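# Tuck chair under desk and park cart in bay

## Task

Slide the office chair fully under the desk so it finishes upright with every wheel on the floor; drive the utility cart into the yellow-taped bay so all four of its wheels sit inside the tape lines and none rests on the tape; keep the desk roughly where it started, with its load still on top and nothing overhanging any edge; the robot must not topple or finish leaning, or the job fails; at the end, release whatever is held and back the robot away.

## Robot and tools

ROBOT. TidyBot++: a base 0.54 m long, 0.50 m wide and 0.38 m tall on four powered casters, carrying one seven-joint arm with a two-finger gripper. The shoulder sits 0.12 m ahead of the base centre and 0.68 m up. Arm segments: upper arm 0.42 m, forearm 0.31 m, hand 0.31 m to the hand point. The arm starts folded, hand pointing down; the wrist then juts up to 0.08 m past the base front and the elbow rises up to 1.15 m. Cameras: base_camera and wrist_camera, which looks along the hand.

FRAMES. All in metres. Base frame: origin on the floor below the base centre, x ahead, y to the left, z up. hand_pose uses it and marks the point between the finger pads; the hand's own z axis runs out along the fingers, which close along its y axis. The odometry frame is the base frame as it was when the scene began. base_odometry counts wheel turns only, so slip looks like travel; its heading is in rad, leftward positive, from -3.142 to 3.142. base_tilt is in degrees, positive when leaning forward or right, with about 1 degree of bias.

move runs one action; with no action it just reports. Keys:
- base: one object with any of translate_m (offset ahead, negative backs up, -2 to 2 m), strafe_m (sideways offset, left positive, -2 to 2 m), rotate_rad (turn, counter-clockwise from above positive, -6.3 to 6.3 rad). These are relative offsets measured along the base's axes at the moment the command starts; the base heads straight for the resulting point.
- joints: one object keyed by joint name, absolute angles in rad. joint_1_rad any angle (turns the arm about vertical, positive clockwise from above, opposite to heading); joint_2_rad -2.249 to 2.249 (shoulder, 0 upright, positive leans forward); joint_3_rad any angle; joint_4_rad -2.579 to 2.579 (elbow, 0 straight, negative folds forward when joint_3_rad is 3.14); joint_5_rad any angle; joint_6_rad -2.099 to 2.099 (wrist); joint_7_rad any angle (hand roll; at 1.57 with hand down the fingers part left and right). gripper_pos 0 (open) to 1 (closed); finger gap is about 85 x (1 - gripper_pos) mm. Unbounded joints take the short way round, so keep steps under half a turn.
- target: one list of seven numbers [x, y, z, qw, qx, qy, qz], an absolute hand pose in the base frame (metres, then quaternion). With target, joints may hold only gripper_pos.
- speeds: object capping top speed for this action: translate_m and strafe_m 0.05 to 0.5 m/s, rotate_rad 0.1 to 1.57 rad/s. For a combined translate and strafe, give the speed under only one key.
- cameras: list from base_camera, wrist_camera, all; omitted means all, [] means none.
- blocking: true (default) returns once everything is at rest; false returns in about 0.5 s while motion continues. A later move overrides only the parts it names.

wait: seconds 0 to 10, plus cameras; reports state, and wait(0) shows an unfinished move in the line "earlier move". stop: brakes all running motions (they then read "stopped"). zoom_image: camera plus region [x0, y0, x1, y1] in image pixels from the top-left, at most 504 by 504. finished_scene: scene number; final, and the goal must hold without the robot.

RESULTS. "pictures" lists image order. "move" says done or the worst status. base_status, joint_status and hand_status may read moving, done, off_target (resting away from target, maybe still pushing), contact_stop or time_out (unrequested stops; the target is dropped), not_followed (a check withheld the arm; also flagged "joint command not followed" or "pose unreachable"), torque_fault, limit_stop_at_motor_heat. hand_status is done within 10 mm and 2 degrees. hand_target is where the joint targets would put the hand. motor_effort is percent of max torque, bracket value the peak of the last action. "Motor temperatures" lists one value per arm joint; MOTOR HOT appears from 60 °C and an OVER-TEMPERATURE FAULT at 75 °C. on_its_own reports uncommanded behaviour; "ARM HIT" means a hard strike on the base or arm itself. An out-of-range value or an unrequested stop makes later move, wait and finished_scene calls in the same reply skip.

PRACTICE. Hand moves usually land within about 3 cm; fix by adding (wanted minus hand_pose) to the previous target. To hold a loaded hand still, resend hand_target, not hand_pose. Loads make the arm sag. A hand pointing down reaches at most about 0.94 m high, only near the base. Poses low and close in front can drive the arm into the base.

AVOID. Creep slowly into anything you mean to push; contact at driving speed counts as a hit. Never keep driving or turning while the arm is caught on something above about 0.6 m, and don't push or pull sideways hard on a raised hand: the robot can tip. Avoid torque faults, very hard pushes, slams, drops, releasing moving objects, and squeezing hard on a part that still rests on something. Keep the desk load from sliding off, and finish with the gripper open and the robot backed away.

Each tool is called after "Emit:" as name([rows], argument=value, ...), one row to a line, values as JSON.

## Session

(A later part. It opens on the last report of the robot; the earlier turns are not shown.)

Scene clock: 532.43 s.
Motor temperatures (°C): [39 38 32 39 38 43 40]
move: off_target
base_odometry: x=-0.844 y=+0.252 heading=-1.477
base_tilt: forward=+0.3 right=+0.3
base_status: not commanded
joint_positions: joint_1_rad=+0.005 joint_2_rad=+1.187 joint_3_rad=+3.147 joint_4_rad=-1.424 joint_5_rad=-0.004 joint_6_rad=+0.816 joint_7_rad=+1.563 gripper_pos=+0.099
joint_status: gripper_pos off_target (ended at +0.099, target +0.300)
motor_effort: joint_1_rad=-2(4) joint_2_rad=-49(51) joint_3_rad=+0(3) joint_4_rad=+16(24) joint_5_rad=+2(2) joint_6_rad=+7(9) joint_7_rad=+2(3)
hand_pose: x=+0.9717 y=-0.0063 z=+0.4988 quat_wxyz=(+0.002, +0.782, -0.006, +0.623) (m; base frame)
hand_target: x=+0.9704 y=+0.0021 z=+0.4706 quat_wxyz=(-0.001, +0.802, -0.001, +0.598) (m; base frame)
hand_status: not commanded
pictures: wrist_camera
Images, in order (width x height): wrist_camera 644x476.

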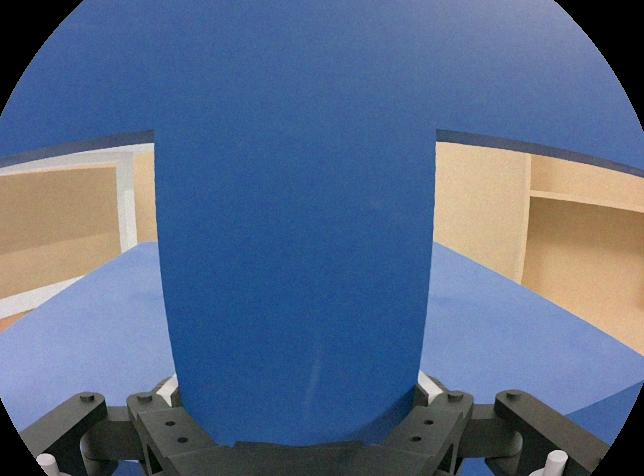

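Emit:
move(base={"translate_m":0.027,"strafe_m":-0.26,"rotate_rad":0.21}, speeds={"strafe_m":0.12,"rotate_rad":0.1})

Emit:
move(base={"translate_m":0.027,"strafe_m":-0.26,"rotate_rad":0.21}, speeds={"strafe_m":0.12,"rotate_rad":0.1})

Scene clock: 550.73 s.
Motor temperatures (°C): [39 38 32 39 38 43 40]
move: done
base_odometry: x=-1.101 y=+0.201 heading=-1.266
base_tilt: forward=+0.3 right=+0.4
base_status: done
joint_positions: joint_1_rad=-0.004 joint_2_rad=+1.195 joint_3_rad=+3.147 joint_4_rad=-1.403 joint_5_rad=-0.004 joint_6_rad=+0.807 joint_7_rad=+1.563 gripper_pos=+0.100
joint_status: not commanded
motor_effort: joint_1_rad=+1(6) joint_2_rad=-53(55) joint_3_rad=+0(3) joint_4_rad=+10(22) joint_5_rad=-1(5) joint_6_rad=+10(11) joint_7_rad=+0(3)
hand_pose: x=+0.9768 y=+0.0016 z=+0.4993 quat_wxyz=(-0.001, +0.781, -0.003, +0.625) (m; base frame)
hand_target: x=+0.9704 y=+0.0021 z=+0.4706 quat_wxyz=(-0.001, +0.802, -0.001, +0.598) (m; base frame)
hand_status: not commanded
pictures: base_camera, wrist_camera
Images, in order (width x height): base_camera 644x364, wrist_camera 644x476.

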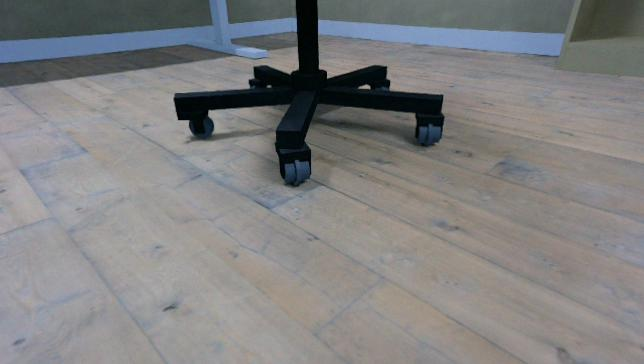

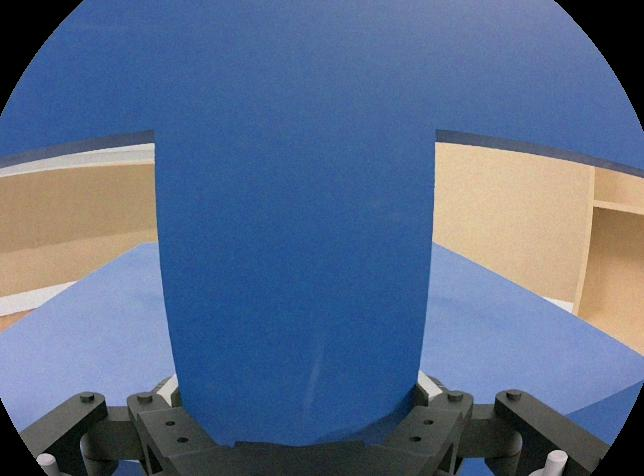

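Scene clock: 553.47 s.
Motor temperatures (°C): [39 39 32 39 38 43 40]
move: done
base_odometry: x=-1.341 y=+0.097 heading=-1.055
base_tilt: forward=+0.3 right=+0.3
base_status: done
joint_positions: joint_1_rad=-0.011 joint_2_rad=+1.196 joint_3_rad=+3.146 joint_4_rad=-1.399 joint_5_rad=-0.003 joint_6_rad=+0.804 joint_7_rad=+1.563 gripper_pos=+0.100
joint_status: not commanded
motor_effort: joint_1_rad=+3(6) joint_2_rad=-53(55) joint_3_rad=+1(4) joint_4_rad=+12(21) joint_5_rad=-1(4) joint_6_rad=+10(11) joint_7_rad=+1(2)
hand_pose: x=+0.9777 y=+0.0078 z=+0.4993 quat_wxyz=(-0.004, +0.781, +0.000, +0.625) (m; base frame)
hand_target: x=+0.9704 y=+0.0021 z=+0.4706 quat_wxyz=(-0.001, +0.802, -0.001, +0.598) (m; base frame)
hand_status: not commanded
pictures: base_camera, wrist_camera
Images, in order (width x height): base_camera 644x364, wrist_camera 644x476.

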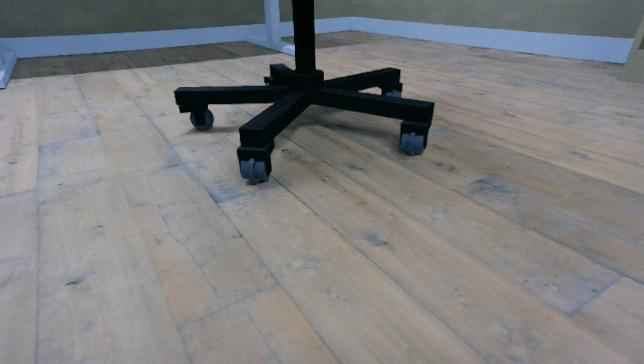

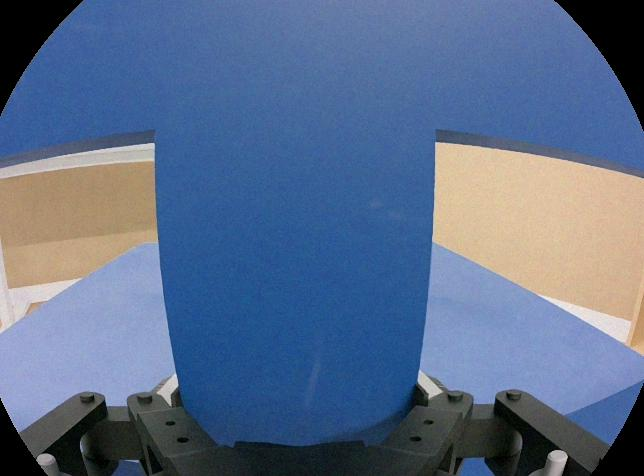

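Excellent.

Emit:
move(base={"translate_m":0.027,"strafe_m":-0.26,"rotate_rad":0.21}, speeds={"strafe_m":0.12,"rotate_rad":0.1}, cameras=[])

Emit:
move(base={"translate_m":0.027,"strafe_m":-0.26,"rotate_rad":0.21}, speeds={"strafe_m":0.12,"rotate_rad":0.1}, cameras=[])

Emit:
move(base={"translate_m":0.027,"strafe_m":-0.26,"rotate_rad":0.2}, speeds={"strafe_m":0.12,"rotate_rad":0.1})

Scene clock: 560.53 s.
Motor temperatures (°C): [39 39 32 39 38 42 40]
move: done
base_odometry: x=-1.554 y=-0.055 heading=-0.844
base_tilt: forward=+0.3 right=+0.4
base_status: done
joint_positions: joint_1_rad=-0.015 joint_2_rad=+1.195 joint_3_rad=+3.145 joint_4_rad=-1.400 joint_5_rad=+0.001 joint_6_rad=+0.803 joint_7_rad=+1.563 gripper_pos=+0.100
joint_status: not commanded
motor_effort: joint_1_rad=+3(6) joint_2_rad=-53(54) joint_3_rad=+2(3) joint_4_rad=+13(21) joint_5_rad=-1(3) joint_6_rad=+10(10) joint_7_rad=+0(2)
hand_pose: x=+0.9774 y=+0.0124 z=+0.4992 quat_wxyz=(-0.006, +0.781, +0.003, +0.625) (m; base frame)
hand_target: x=+0.9704 y=+0.0021 z=+0.4706 quat_wxyz=(-0.001, +0.802, -0.001, +0.598) (m; base frame)
hand_status: not commanded
pictures: none
No camera images: "cameras" was empty.

Scene clock: 563.23 s.
Motor temperatures (°C): [39 39 32 39 38 42 40]
move: done
base_odometry: x=-1.730 y=-0.248 heading=-0.633
base_tilt: forward=+0.3 right=+0.3
base_status: done
joint_positions: joint_1_rad=-0.018 joint_2_rad=+1.194 joint_3_rad=+3.143 joint_4_rad=-1.402 joint_5_rad=+0.004 joint_6_rad=+0.802 joint_7_rad=+1.563 gripper_pos=+0.100
joint_status: not commanded
motor_effort: joint_1_rad=+3(6) joint_2_rad=-53(54) joint_3_rad=+2(4) joint_4_rad=+13(20) joint_5_rad=-1(4) joint_6_rad=+9(10) joint_7_rad=+1(3)
hand_pose: x=+0.9767 y=+0.0172 z=+0.4991 quat_wxyz=(-0.008, +0.781, +0.006, +0.624) (m; base frame)
hand_target: x=+0.9704 y=+0.0021 z=+0.4706 quat_wxyz=(-0.001, +0.802, -0.001, +0.598) (m; base frame)
hand_status: not commanded
pictures: none
No camera images: "cameras" was empty.

Scene clock: 565.97 s.
Motor temperatures (°C): [39 39 32 39 38 42 40]
move: done
base_odometry: x=-1.862 y=-0.474 heading=-0.432
base_tilt: forward=+0.3 right=+0.4
base_status: done
joint_positions: joint_1_rad=-0.032 joint_2_rad=+1.193 joint_3_rad=+3.138 joint_4_rad=-1.404 joint_5_rad=+0.010 joint_6_rad=+0.802 joint_7_rad=+1.563 gripper_pos=+0.100
joint_status: not commanded
motor_effort: joint_1_rad=+6(7) joint_2_rad=-52(53) joint_3_rad=+2(4) joint_4_rad=+11(19) joint_5_rad=-4(5) joint_6_rad=+9(10) joint_7_rad=-1(3)
hand_pose: x=+0.9759 y=+0.0325 z=+0.4992 quat_wxyz=(-0.015, +0.781, +0.014, +0.624) (m; base frame)
hand_target: x=+0.9704 y=+0.0021 z=+0.4706 quat_wxyz=(-0.001, +0.802, -0.001, +0.598) (m; base frame)
hand_status: not commanded
pictures: base_camera, wrist_camera
Images, in order (width x height): base_camera 644x364, wrist_camera 644x476.

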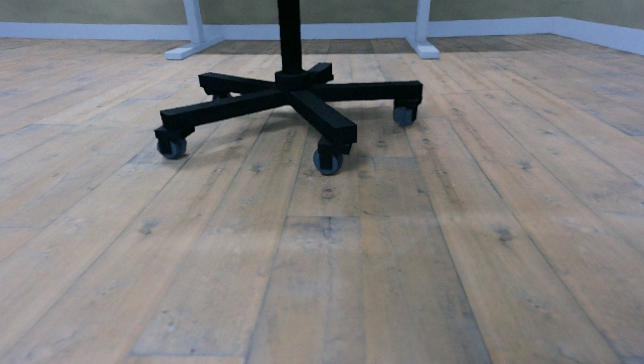

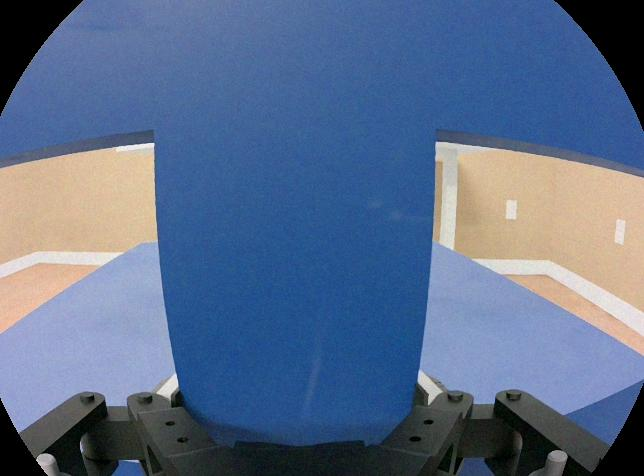

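Emit:
move(base={"translate_m":0.6}, speeds={"translate_m":0.15})

Scene clock: 578.43 s.
Motor temperatures (°C): [39 39 32 39 38 42 40]
move: done
base_odometry: x=-1.317 y=-0.725 heading=-0.432
base_tilt: forward=+0.3 right=+0.3
base_status: done
joint_positions: joint_1_rad=+0.007 joint_2_rad=+1.181 joint_3_rad=+3.137 joint_4_rad=-1.426 joint_5_rad=+0.011 joint_6_rad=+0.802 joint_7_rad=+1.563 gripper_pos=+0.100
joint_status: not commanded
motor_effort: joint_1_rad=-5(7) joint_2_rad=-47(54) joint_3_rad=-3(4) joint_4_rad=+15(23) joint_5_rad=+3(4) joint_6_rad=+6(10) joint_7_rad=+0(2)
hand_pose: x=+0.9710 y=+0.0004 z=+0.4986 quat_wxyz=(-0.003, +0.785, -0.001, +0.619) (m; base frame)
hand_target: x=+0.9704 y=+0.0021 z=+0.4706 quat_wxyz=(-0.001, +0.802, -0.001, +0.598) (m; base frame)
hand_status: not commanded
pictures: base_camera, wrist_camera
Images, in order (width x height): base_camera 644x364, wrist_camera 644x476.

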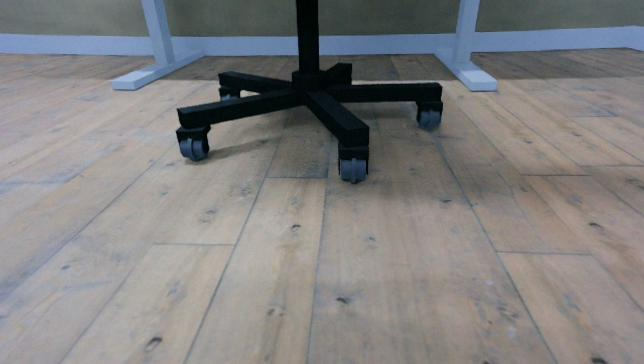

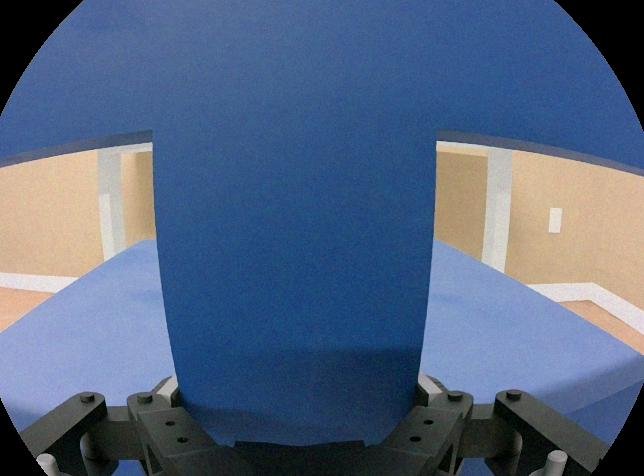

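Emit:
move(base={"translate_m":0.25}, speeds={"translate_m":0.12})

Scene clock: 585.27 s.
Motor temperatures (°C): [39 39 32 39 38 42 40]
move: done
base_odometry: x=-1.090 y=-0.829 heading=-0.432
base_tilt: forward=+0.3 right=+0.3
base_status: done
joint_positions: joint_1_rad=+0.021 joint_2_rad=+1.178 joint_3_rad=+3.137 joint_4_rad=-1.433 joint_5_rad=+0.011 joint_6_rad=+0.802 joint_7_rad=+1.563 gripper_pos=+0.100
joint_status: not commanded
motor_effort: joint_1_rad=-8(8) joint_2_rad=-46(51) joint_3_rad=-4(4) joint_4_rad=+17(26) joint_5_rad=+5(5) joint_6_rad=+6(7) joint_7_rad=+1(2)
hand_pose: x=+0.9691 y=-0.0119 z=+0.4985 quat_wxyz=(+0.001, +0.786, -0.007, +0.618) (m; base frame)
hand_target: x=+0.9704 y=+0.0021 z=+0.4706 quat_wxyz=(-0.001, +0.802, -0.001, +0.598) (m; base frame)
hand_status: not commanded
pictures: base_camera, wrist_camera
Images, in order (width x height): base_camera 644x364, wrist_camera 644x476.

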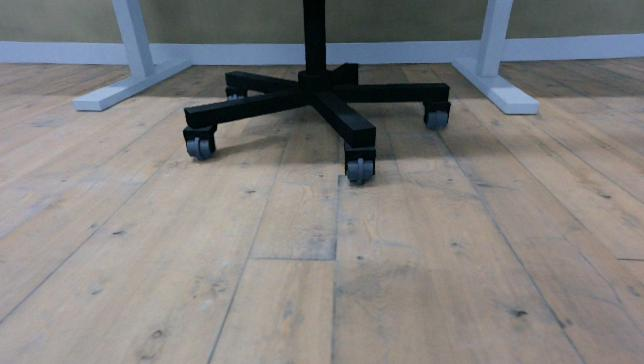

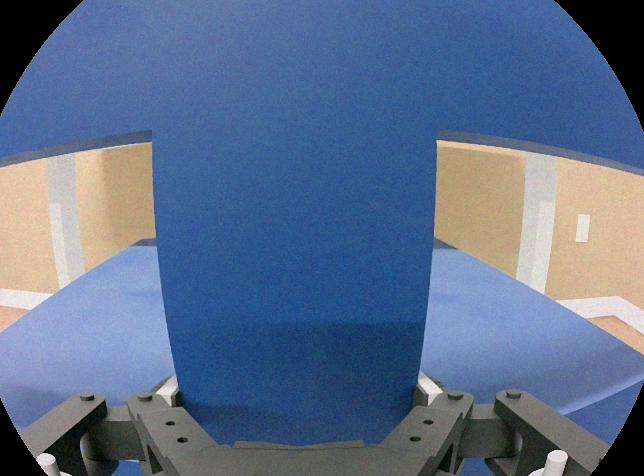

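Emit:
move(base={"translate_m":0.06}, speeds={"translate_m":0.05}, cameras=["base_camera"])

Emit:
move(base={"translate_m":0.04}, speeds={"translate_m":0.05})

Scene clock: 592.87 s.
Motor temperatures (°C): [39 39 32 39 38 42 40]
move: done
base_odometry: x=-1.036 y=-0.855 heading=-0.433
base_tilt: forward=+0.3 right=+0.3
base_status: done
joint_positions: joint_1_rad=+0.024 joint_2_rad=+1.177 joint_3_rad=+3.137 joint_4_rad=-1.435 joint_5_rad=+0.011 joint_6_rad=+0.802 joint_7_rad=+1.563 gripper_pos=+0.100
joint_status: not commanded
motor_effort: joint_1_rad=-8(8) joint_2_rad=-46(52) joint_3_rad=-4(4) joint_4_rad=+19(26) joint_5_rad=+5(5) joint_6_rad=+5(8) joint_7_rad=+2(3)
hand_pose: x=+0.9686 y=-0.0144 z=+0.4984 quat_wxyz=(+0.002, +0.786, -0.008, +0.618) (m; base frame)
hand_target: x=+0.9704 y=+0.0021 z=+0.4706 quat_wxyz=(-0.001, +0.802, -0.001, +0.598) (m; base frame)
hand_status: not commanded
pictures: base_camera
Images, in order (width x height): base_camera 644x364.

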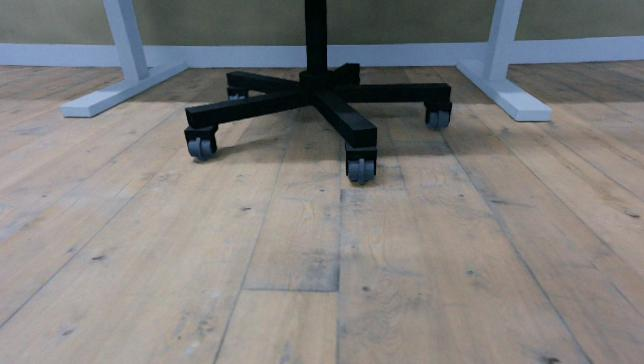

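Scene clock: 594.17 s.
Motor temperatures (°C): [39 39 32 39 38 42 40]
move: done
base_odometry: x=-0.999 y=-0.872 heading=-0.433
base_tilt: forward=+0.3 right=+0.3
base_status: done
joint_positions: joint_1_rad=+0.025 joint_2_rad=+1.177 joint_3_rad=+3.137 joint_4_rad=-1.434 joint_5_rad=+0.011 joint_6_rad=+0.802 joint_7_rad=+1.563 gripper_pos=+0.100
joint_status: not commanded
motor_effort: joint_1_rad=-8(9) joint_2_rad=-45(50) joint_3_rad=-4(4) joint_4_rad=+18(28) joint_5_rad=+5(6) joint_6_rad=+5(8) joint_7_rad=+1(3)
hand_pose: x=+0.9689 y=-0.0158 z=+0.4984 quat_wxyz=(+0.003, +0.786, -0.009, +0.618) (m; base frame)
hand_target: x=+0.9704 y=+0.0021 z=+0.4706 quat_wxyz=(-0.001, +0.802, -0.001, +0.598) (m; base frame)
hand_status: not commanded
pictures: base_camera, wrist_camera
Images, in order (width x height): base_camera 644x364, wrist_camera 644x476.

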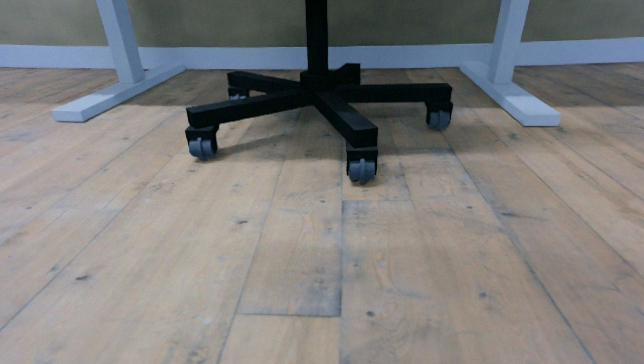

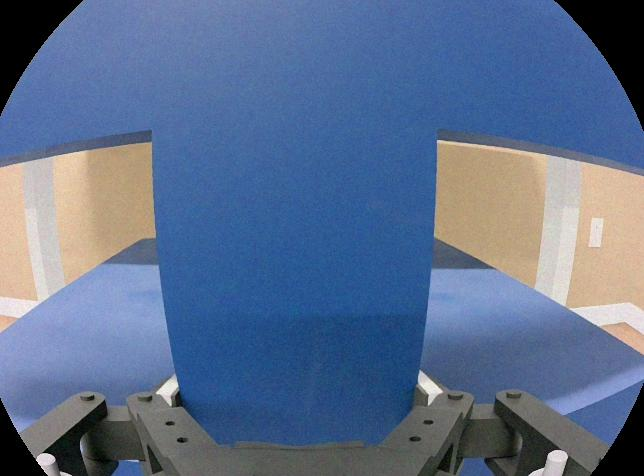

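Emit:
move(base={"translate_m":0.04}, speeds={"translate_m":0.05}, cameras=[])

Emit:
move(base={"translate_m":0.03}, speeds={"translate_m":0.05})

Scene clock: 602.07 s.
Motor temperatures (°C): [39 39 32 39 38 42 40]
move: done
base_odometry: x=-0.963 y=-0.888 heading=-0.434
base_tilt: forward=+0.3 right=+0.3
base_status: done
joint_positions: joint_1_rad=+0.027 joint_2_rad=+1.177 joint_3_rad=+3.137 joint_4_rad=-1.435 joint_5_rad=+0.010 joint_6_rad=+0.802 joint_7_rad=+1.563 gripper_pos=+0.100
joint_status: not commanded
motor_effort: joint_1_rad=-8(9) joint_2_rad=-46(49) joint_3_rad=-4(4) joint_4_rad=+18(26) joint_5_rad=+5(6) joint_6_rad=+5(7) joint_7_rad=+2(3)
hand_pose: x=+0.9688 y=-0.0172 z=+0.4985 quat_wxyz=(+0.003, +0.786, -0.009, +0.618) (m; base frame)
hand_target: x=+0.9704 y=+0.0021 z=+0.4706 quat_wxyz=(-0.001, +0.802, -0.001, +0.598) (m; base frame)
hand_status: not commanded
pictures: none
No camera images: "cameras" was empty.

Scene clock: 603.17 s.
Motor temperatures (°C): [39 39 32 39 38 42 40]
move: done
base_odometry: x=-0.936 y=-0.901 heading=-0.434
base_tilt: forward=+0.3 right=+0.4
base_status: done
joint_positions: joint_1_rad=+0.028 joint_2_rad=+1.177 joint_3_rad=+3.138 joint_4_rad=-1.434 joint_5_rad=+0.010 joint_6_rad=+0.802 joint_7_rad=+1.563 gripper_pos=+0.100
joint_status: not commanded
motor_effort: joint_1_rad=-8(9) joint_2_rad=-45(54) joint_3_rad=-4(4) joint_4_rad=+17(27) joint_5_rad=+6(6) joint_6_rad=+5(9) joint_7_rad=+3(3)
hand_pose: x=+0.9688 y=-0.0181 z=+0.4983 quat_wxyz=(+0.003, +0.786, -0.010, +0.618) (m; base frame)
hand_target: x=+0.9704 y=+0.0021 z=+0.4706 quat_wxyz=(-0.001, +0.802, -0.001, +0.598) (m; base frame)
hand_status: not commanded
pictures: base_camera, wrist_camera
Images, in order (width x height): base_camera 644x364, wrist_camera 644x476.

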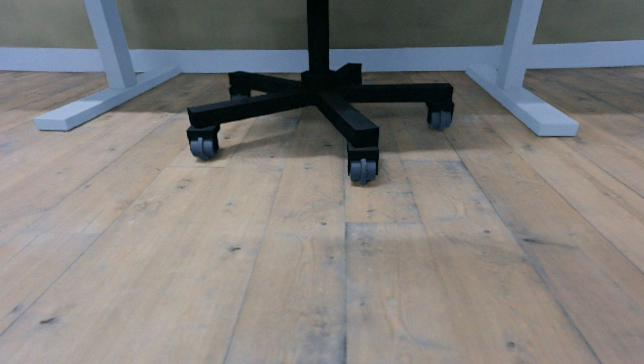

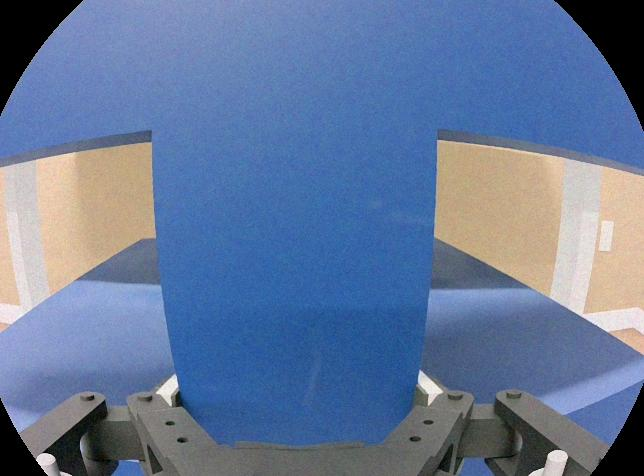

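Emit:
move(base={"translate_m":0.04}, speeds={"translate_m":0.05})

Scene clock: 619.80 s.
Motor temperatures (°C): [39 39 32 39 38 42 40]
move: done
base_odometry: x=-0.900 y=-0.918 heading=-0.435
base_tilt: forward=+0.3 right=+0.3
base_status: done
joint_positions: joint_1_rad=+0.029 joint_2_rad=+1.177 joint_3_rad=+3.138 joint_4_rad=-1.435 joint_5_rad=+0.010 joint_6_rad=+0.802 joint_7_rad=+1.563 gripper_pos=+0.100
joint_status: not commanded
motor_effort: joint_1_rad=-9(9) joint_2_rad=-45(49) joint_3_rad=-4(4) joint_4_rad=+18(26) joint_5_rad=+6(6) joint_6_rad=+5(7) joint_7_rad=+2(3)
hand_pose: x=+0.9686 y=-0.0193 z=+0.4984 quat_wxyz=(+0.004, +0.786, -0.010, +0.618) (m; base frame)
hand_target: x=+0.9704 y=+0.0021 z=+0.4706 quat_wxyz=(-0.001, +0.802, -0.001, +0.598) (m; base frame)
hand_status: not commanded
pictures: base_camera, wrist_camera
Images, in order (width x height): base_camera 644x364, wrist_camera 644x476.

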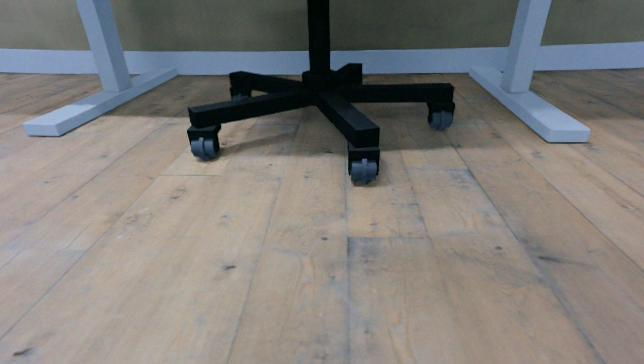

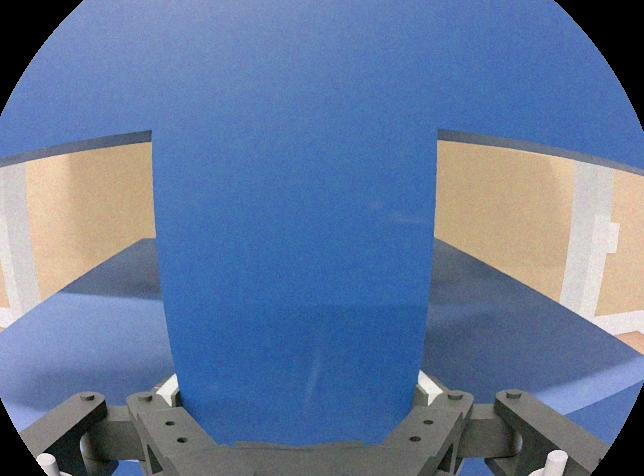

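Emit:
move(base={"translate_m":0.04}, speeds={"translate_m":0.05})

Emit:
move(base={"translate_m":0.03}, speeds={"translate_m":0.05})

Scene clock: 625.47 s.
Motor temperatures (°C): [39 39 32 39 38 42 40]
move: done
base_odometry: x=-0.864 y=-0.935 heading=-0.435
base_tilt: forward=+0.3 right=+0.3
base_status: done
joint_positions: joint_1_rad=+0.026 joint_2_rad=+1.171 joint_3_rad=+3.140 joint_4_rad=-1.446 joint_5_rad=+0.002 joint_6_rad=+0.802 joint_7_rad=+1.563 gripper_pos=+0.100
joint_status: not commanded
motor_effort: joint_1_rad=-5(9) joint_2_rad=-45(49) joint_3_rad=-3(6) joint_4_rad=+22(29) joint_5_rad=+7(8) joint_6_rad=+6(6) joint_7_rad=+0(3)
hand_pose: x=+0.9658 y=-0.0191 z=+0.4983 quat_wxyz=(+0.005, +0.788, -0.012, +0.616) (m; base frame)
hand_target: x=+0.9704 y=+0.0021 z=+0.4706 quat_wxyz=(-0.001, +0.802, -0.001, +0.598) (m; base frame)
hand_status: not commanded
pictures: base_camera, wrist_camera
Images, in order (width x height): base_camera 644x364, wrist_camera 644x476.

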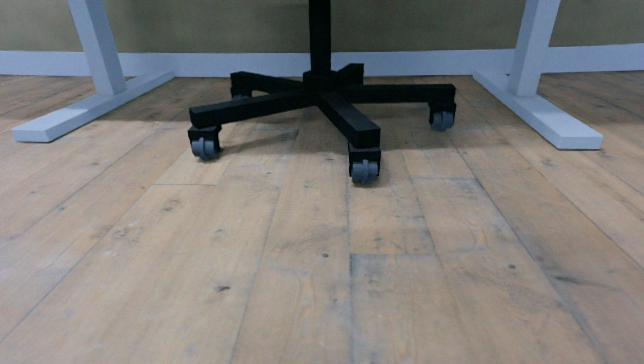

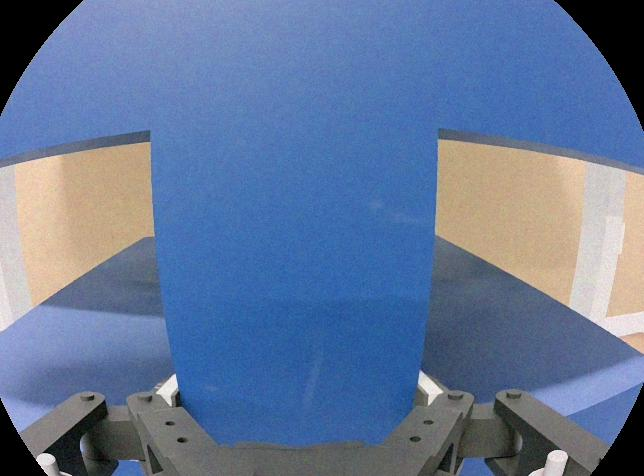

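Scene clock: 626.47 s.
Motor temperatures (°C): [39 39 32 39 38 42 40]
move: done
base_odometry: x=-0.837 y=-0.947 heading=-0.436
base_tilt: forward=+0.3 right=+0.3
base_status: done
joint_positions: joint_1_rad=+0.016 joint_2_rad=+1.147 joint_3_rad=+3.140 joint_4_rad=-1.494 joint_5_rad=-0.019 joint_6_rad=+0.802 joint_7_rad=+1.563 gripper_pos=+0.100
joint_status: not commanded
motor_effort: joint_1_rad=-1(4) joint_2_rad=-37(46) joint_3_rad=-3(3) joint_4_rad=+33(37) joint_5_rad=+10(11) joint_6_rad=+4(6) joint_7_rad=-3(4)
hand_pose: x=+0.9535 y=-0.0152 z=+0.4968 quat_wxyz=(+0.003, +0.795, -0.019, +0.606) (m; base frame)
hand_target: x=+0.9704 y=+0.0021 z=+0.4706 quat_wxyz=(-0.001, +0.802, -0.001, +0.598) (m; base frame)
hand_status: not commanded
pictures: base_camera, wrist_camera
Images, in order (width x height): base_camera 644x364, wrist_camera 644x476.

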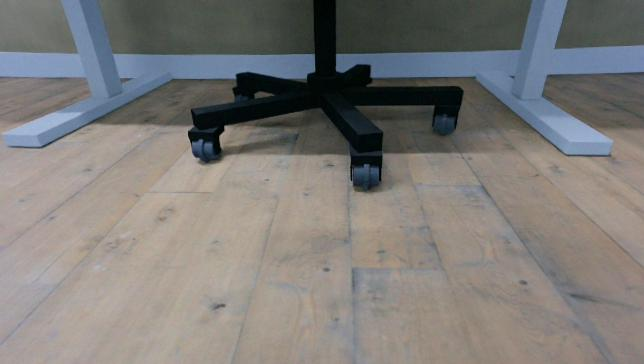

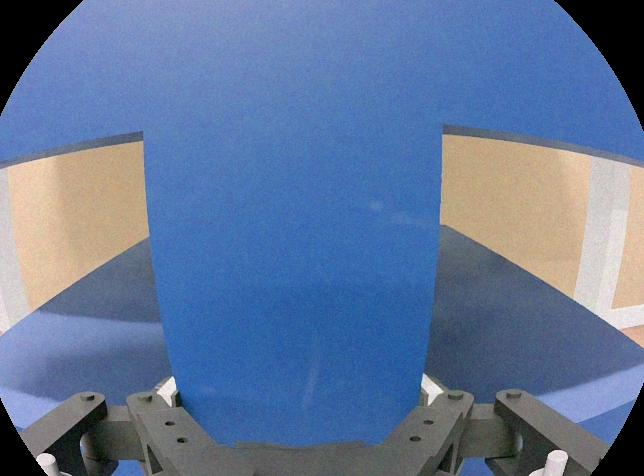

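Emit:
move(base={"translate_m":-0.014}, speeds={"translate_m":0.05})

Emit:
move(joints={"gripper_pos":0})

Emit:
move(base={"translate_m":-0.3}, speeds={"translate_m":0.12})

Emit:
move(base={"translate_m":-0.4})

Scene clock: 630.60 s.
Motor temperatures (°C): [39 39 32 39 38 42 40]
move: done
base_odometry: x=-0.850 y=-0.941 heading=-0.435
base_tilt: forward=+0.3 right=+0.3
base_status: done
joint_positions: joint_1_rad=+0.016 joint_2_rad=+1.170 joint_3_rad=+3.141 joint_4_rad=-1.443 joint_5_rad=-0.019 joint_6_rad=+0.793 joint_7_rad=+1.563 gripper_pos=+0.100
joint_status: not commanded
motor_effort: joint_1_rad=-3(5) joint_2_rad=-45(49) joint_3_rad=-3(5) joint_4_rad=+20(32) joint_5_rad=+7(10) joint_6_rad=+8(10) joint_7_rad=-1(3)
hand_pose: x=+0.9665 y=-0.0160 z=+0.4978 quat_wxyz=(+0.004, +0.789, -0.019, +0.614) (m; base frame)
hand_target: x=+0.9704 y=+0.0021 z=+0.4706 quat_wxyz=(-0.001, +0.802, -0.001, +0.598) (m; base frame)
hand_status: not commanded
pictures: base_camera, wrist_camera
Images, in order (width x height): base_camera 644x364, wrist_camera 644x476.

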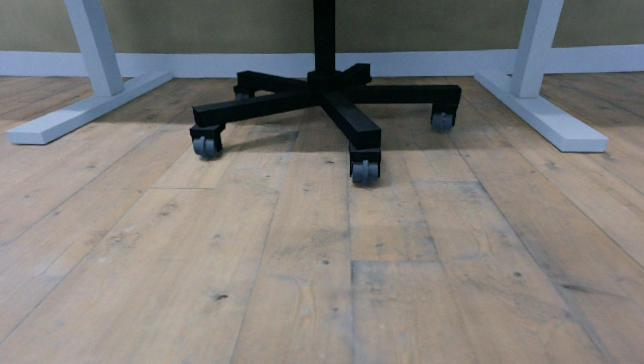

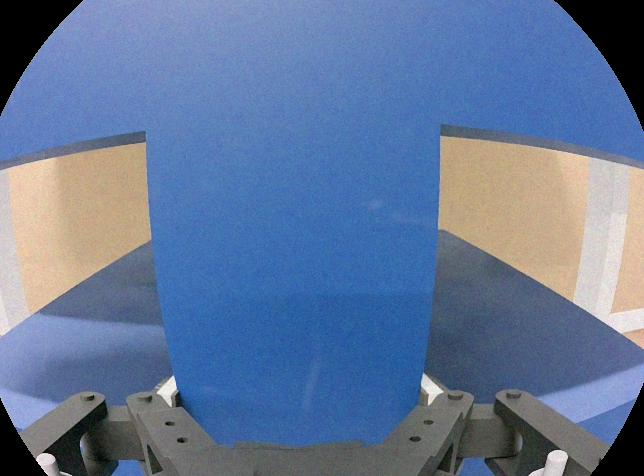

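Scene clock: 631.37 s.
Motor temperatures (°C): [39 39 32 39 38 42 40]
move: done
base_odometry: x=-0.850 y=-0.941 heading=-0.435
base_tilt: forward=+0.3 right=+0.3
base_status: not commanded
joint_positions: joint_1_rad=+0.015 joint_2_rad=+1.187 joint_3_rad=+3.141 joint_4_rad=-1.416 joint_5_rad=-0.009 joint_6_rad=+0.793 joint_7_rad=+1.563 gripper_pos=+0.000
joint_status: all done
motor_effort: joint_1_rad=-3(6) joint_2_rad=-51(51) joint_3_rad=-1(4) joint_4_rad=+15(22) joint_5_rad=+2(7) joint_6_rad=+8(9) joint_7_rad=+1(2)
hand_pose: x=+0.9729 y=-0.0130 z=+0.4960 quat_wxyz=(+0.003, +0.786, -0.013, +0.618) (m; base frame)
hand_target: x=+0.9704 y=+0.0021 z=+0.4706 quat_wxyz=(-0.001, +0.802, -0.001, +0.598) (m; base frame)
hand_status: not commanded
pictures: base_camera, wrist_camera
Images, in order (width x height): base_camera 644x364, wrist_camera 644x476.

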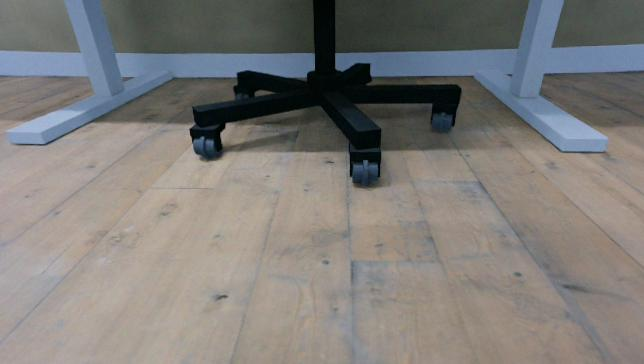

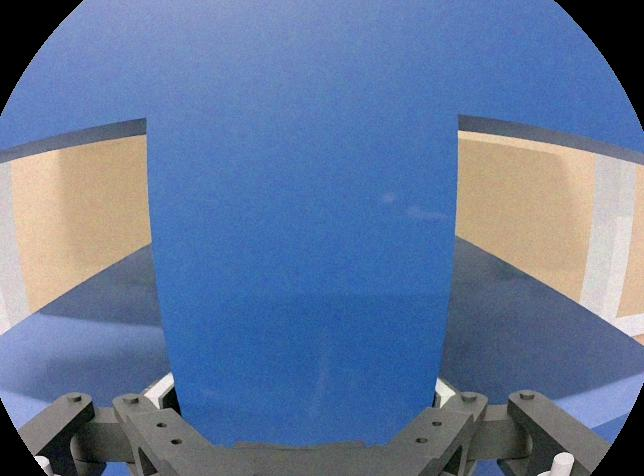

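Scene clock: 634.43 s.
Motor temperatures (°C): [39 39 32 39 38 42 40]
move: done
base_odometry: x=-1.122 y=-0.815 heading=-0.436
base_tilt: forward=+0.3 right=+0.3
base_status: done
joint_positions: joint_1_rad=+0.011 joint_2_rad=+1.187 joint_3_rad=+3.141 joint_4_rad=-1.416 joint_5_rad=-0.009 joint_6_rad=+0.793 joint_7_rad=+1.563 gripper_pos=+0.000
joint_status: not commanded
motor_effort: joint_1_rad=-1(3) joint_2_rad=-50(52) joint_3_rad=+0(2) joint_4_rad=+15(16) joint_5_rad=+1(2) joint_6_rad=+8(9) joint_7_rad=+1(2)
hand_pose: x=+0.9729 y=-0.0102 z=+0.4960 quat_wxyz=(+0.002, +0.786, -0.012, +0.618) (m; base frame)
hand_target: x=+0.9704 y=+0.0021 z=+0.4706 quat_wxyz=(-0.001, +0.802, -0.001, +0.598) (m; base frame)
hand_status: not commanded
pictures: base_camera, wrist_camera
Images, in order (width x height): base_camera 644x364, wrist_camera 644x476.

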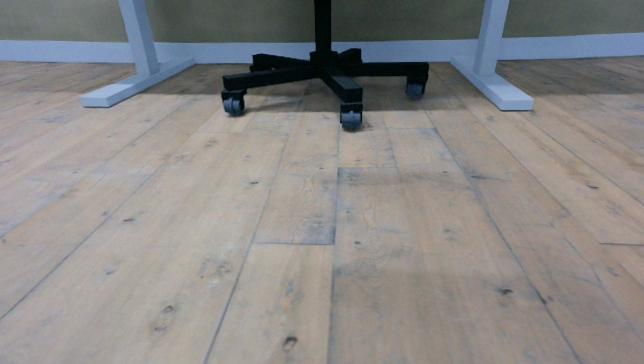

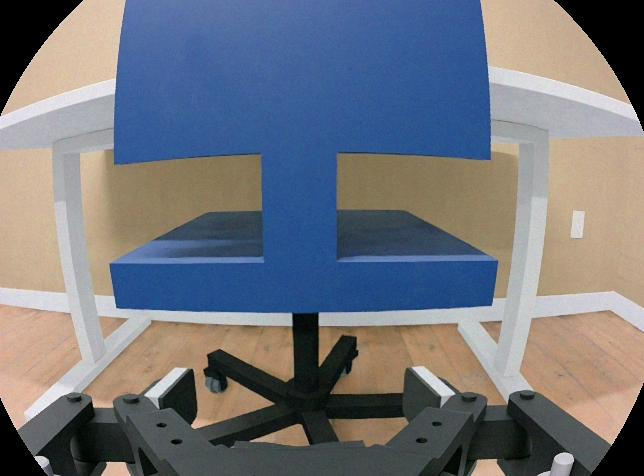

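Scene clock: 636.47 s.
Motor temperatures (°C): [39 39 32 39 38 42 40]
move: done
base_odometry: x=-1.485 y=-0.646 heading=-0.436
base_tilt: forward=+0.3 right=+0.3
base_status: done
joint_positions: joint_1_rad=+0.011 joint_2_rad=+1.187 joint_3_rad=+3.141 joint_4_rad=-1.415 joint_5_rad=-0.009 joint_6_rad=+0.793 joint_7_rad=+1.563 gripper_pos=+0.000
joint_status: not commanded
motor_effort: joint_1_rad=-1(2) joint_2_rad=-51(53) joint_3_rad=+0(1) joint_4_rad=+15(16) joint_5_rad=+1(1) joint_6_rad=+8(9) joint_7_rad=+2(2)
hand_pose: x=+0.9730 y=-0.0101 z=+0.4960 quat_wxyz=(+0.002, +0.786, -0.012, +0.618) (m; base frame)
hand_target: x=+0.9704 y=+0.0021 z=+0.4706 quat_wxyz=(-0.001, +0.802, -0.001, +0.598) (m; base frame)
hand_status: not commanded
pictures: base_camera, wrist_camera
Images, in order (width x height): base_camera 644x364, wrist_camera 644x476.

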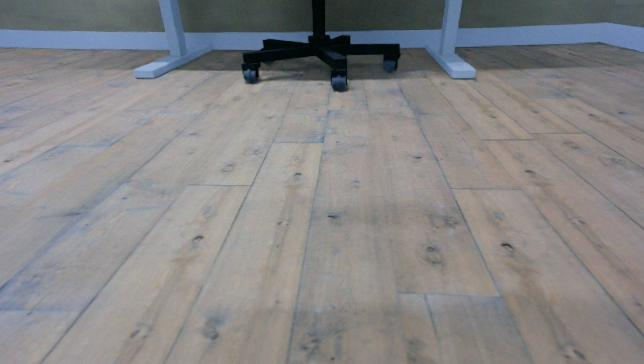

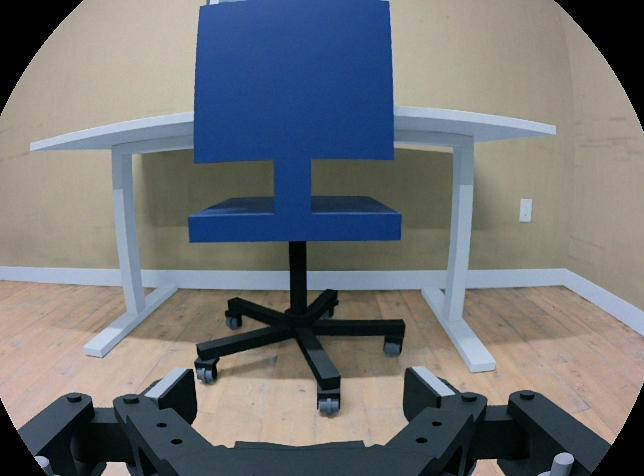

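Emit:
finished_scene(scene=2)

The scene is finished: the task was done.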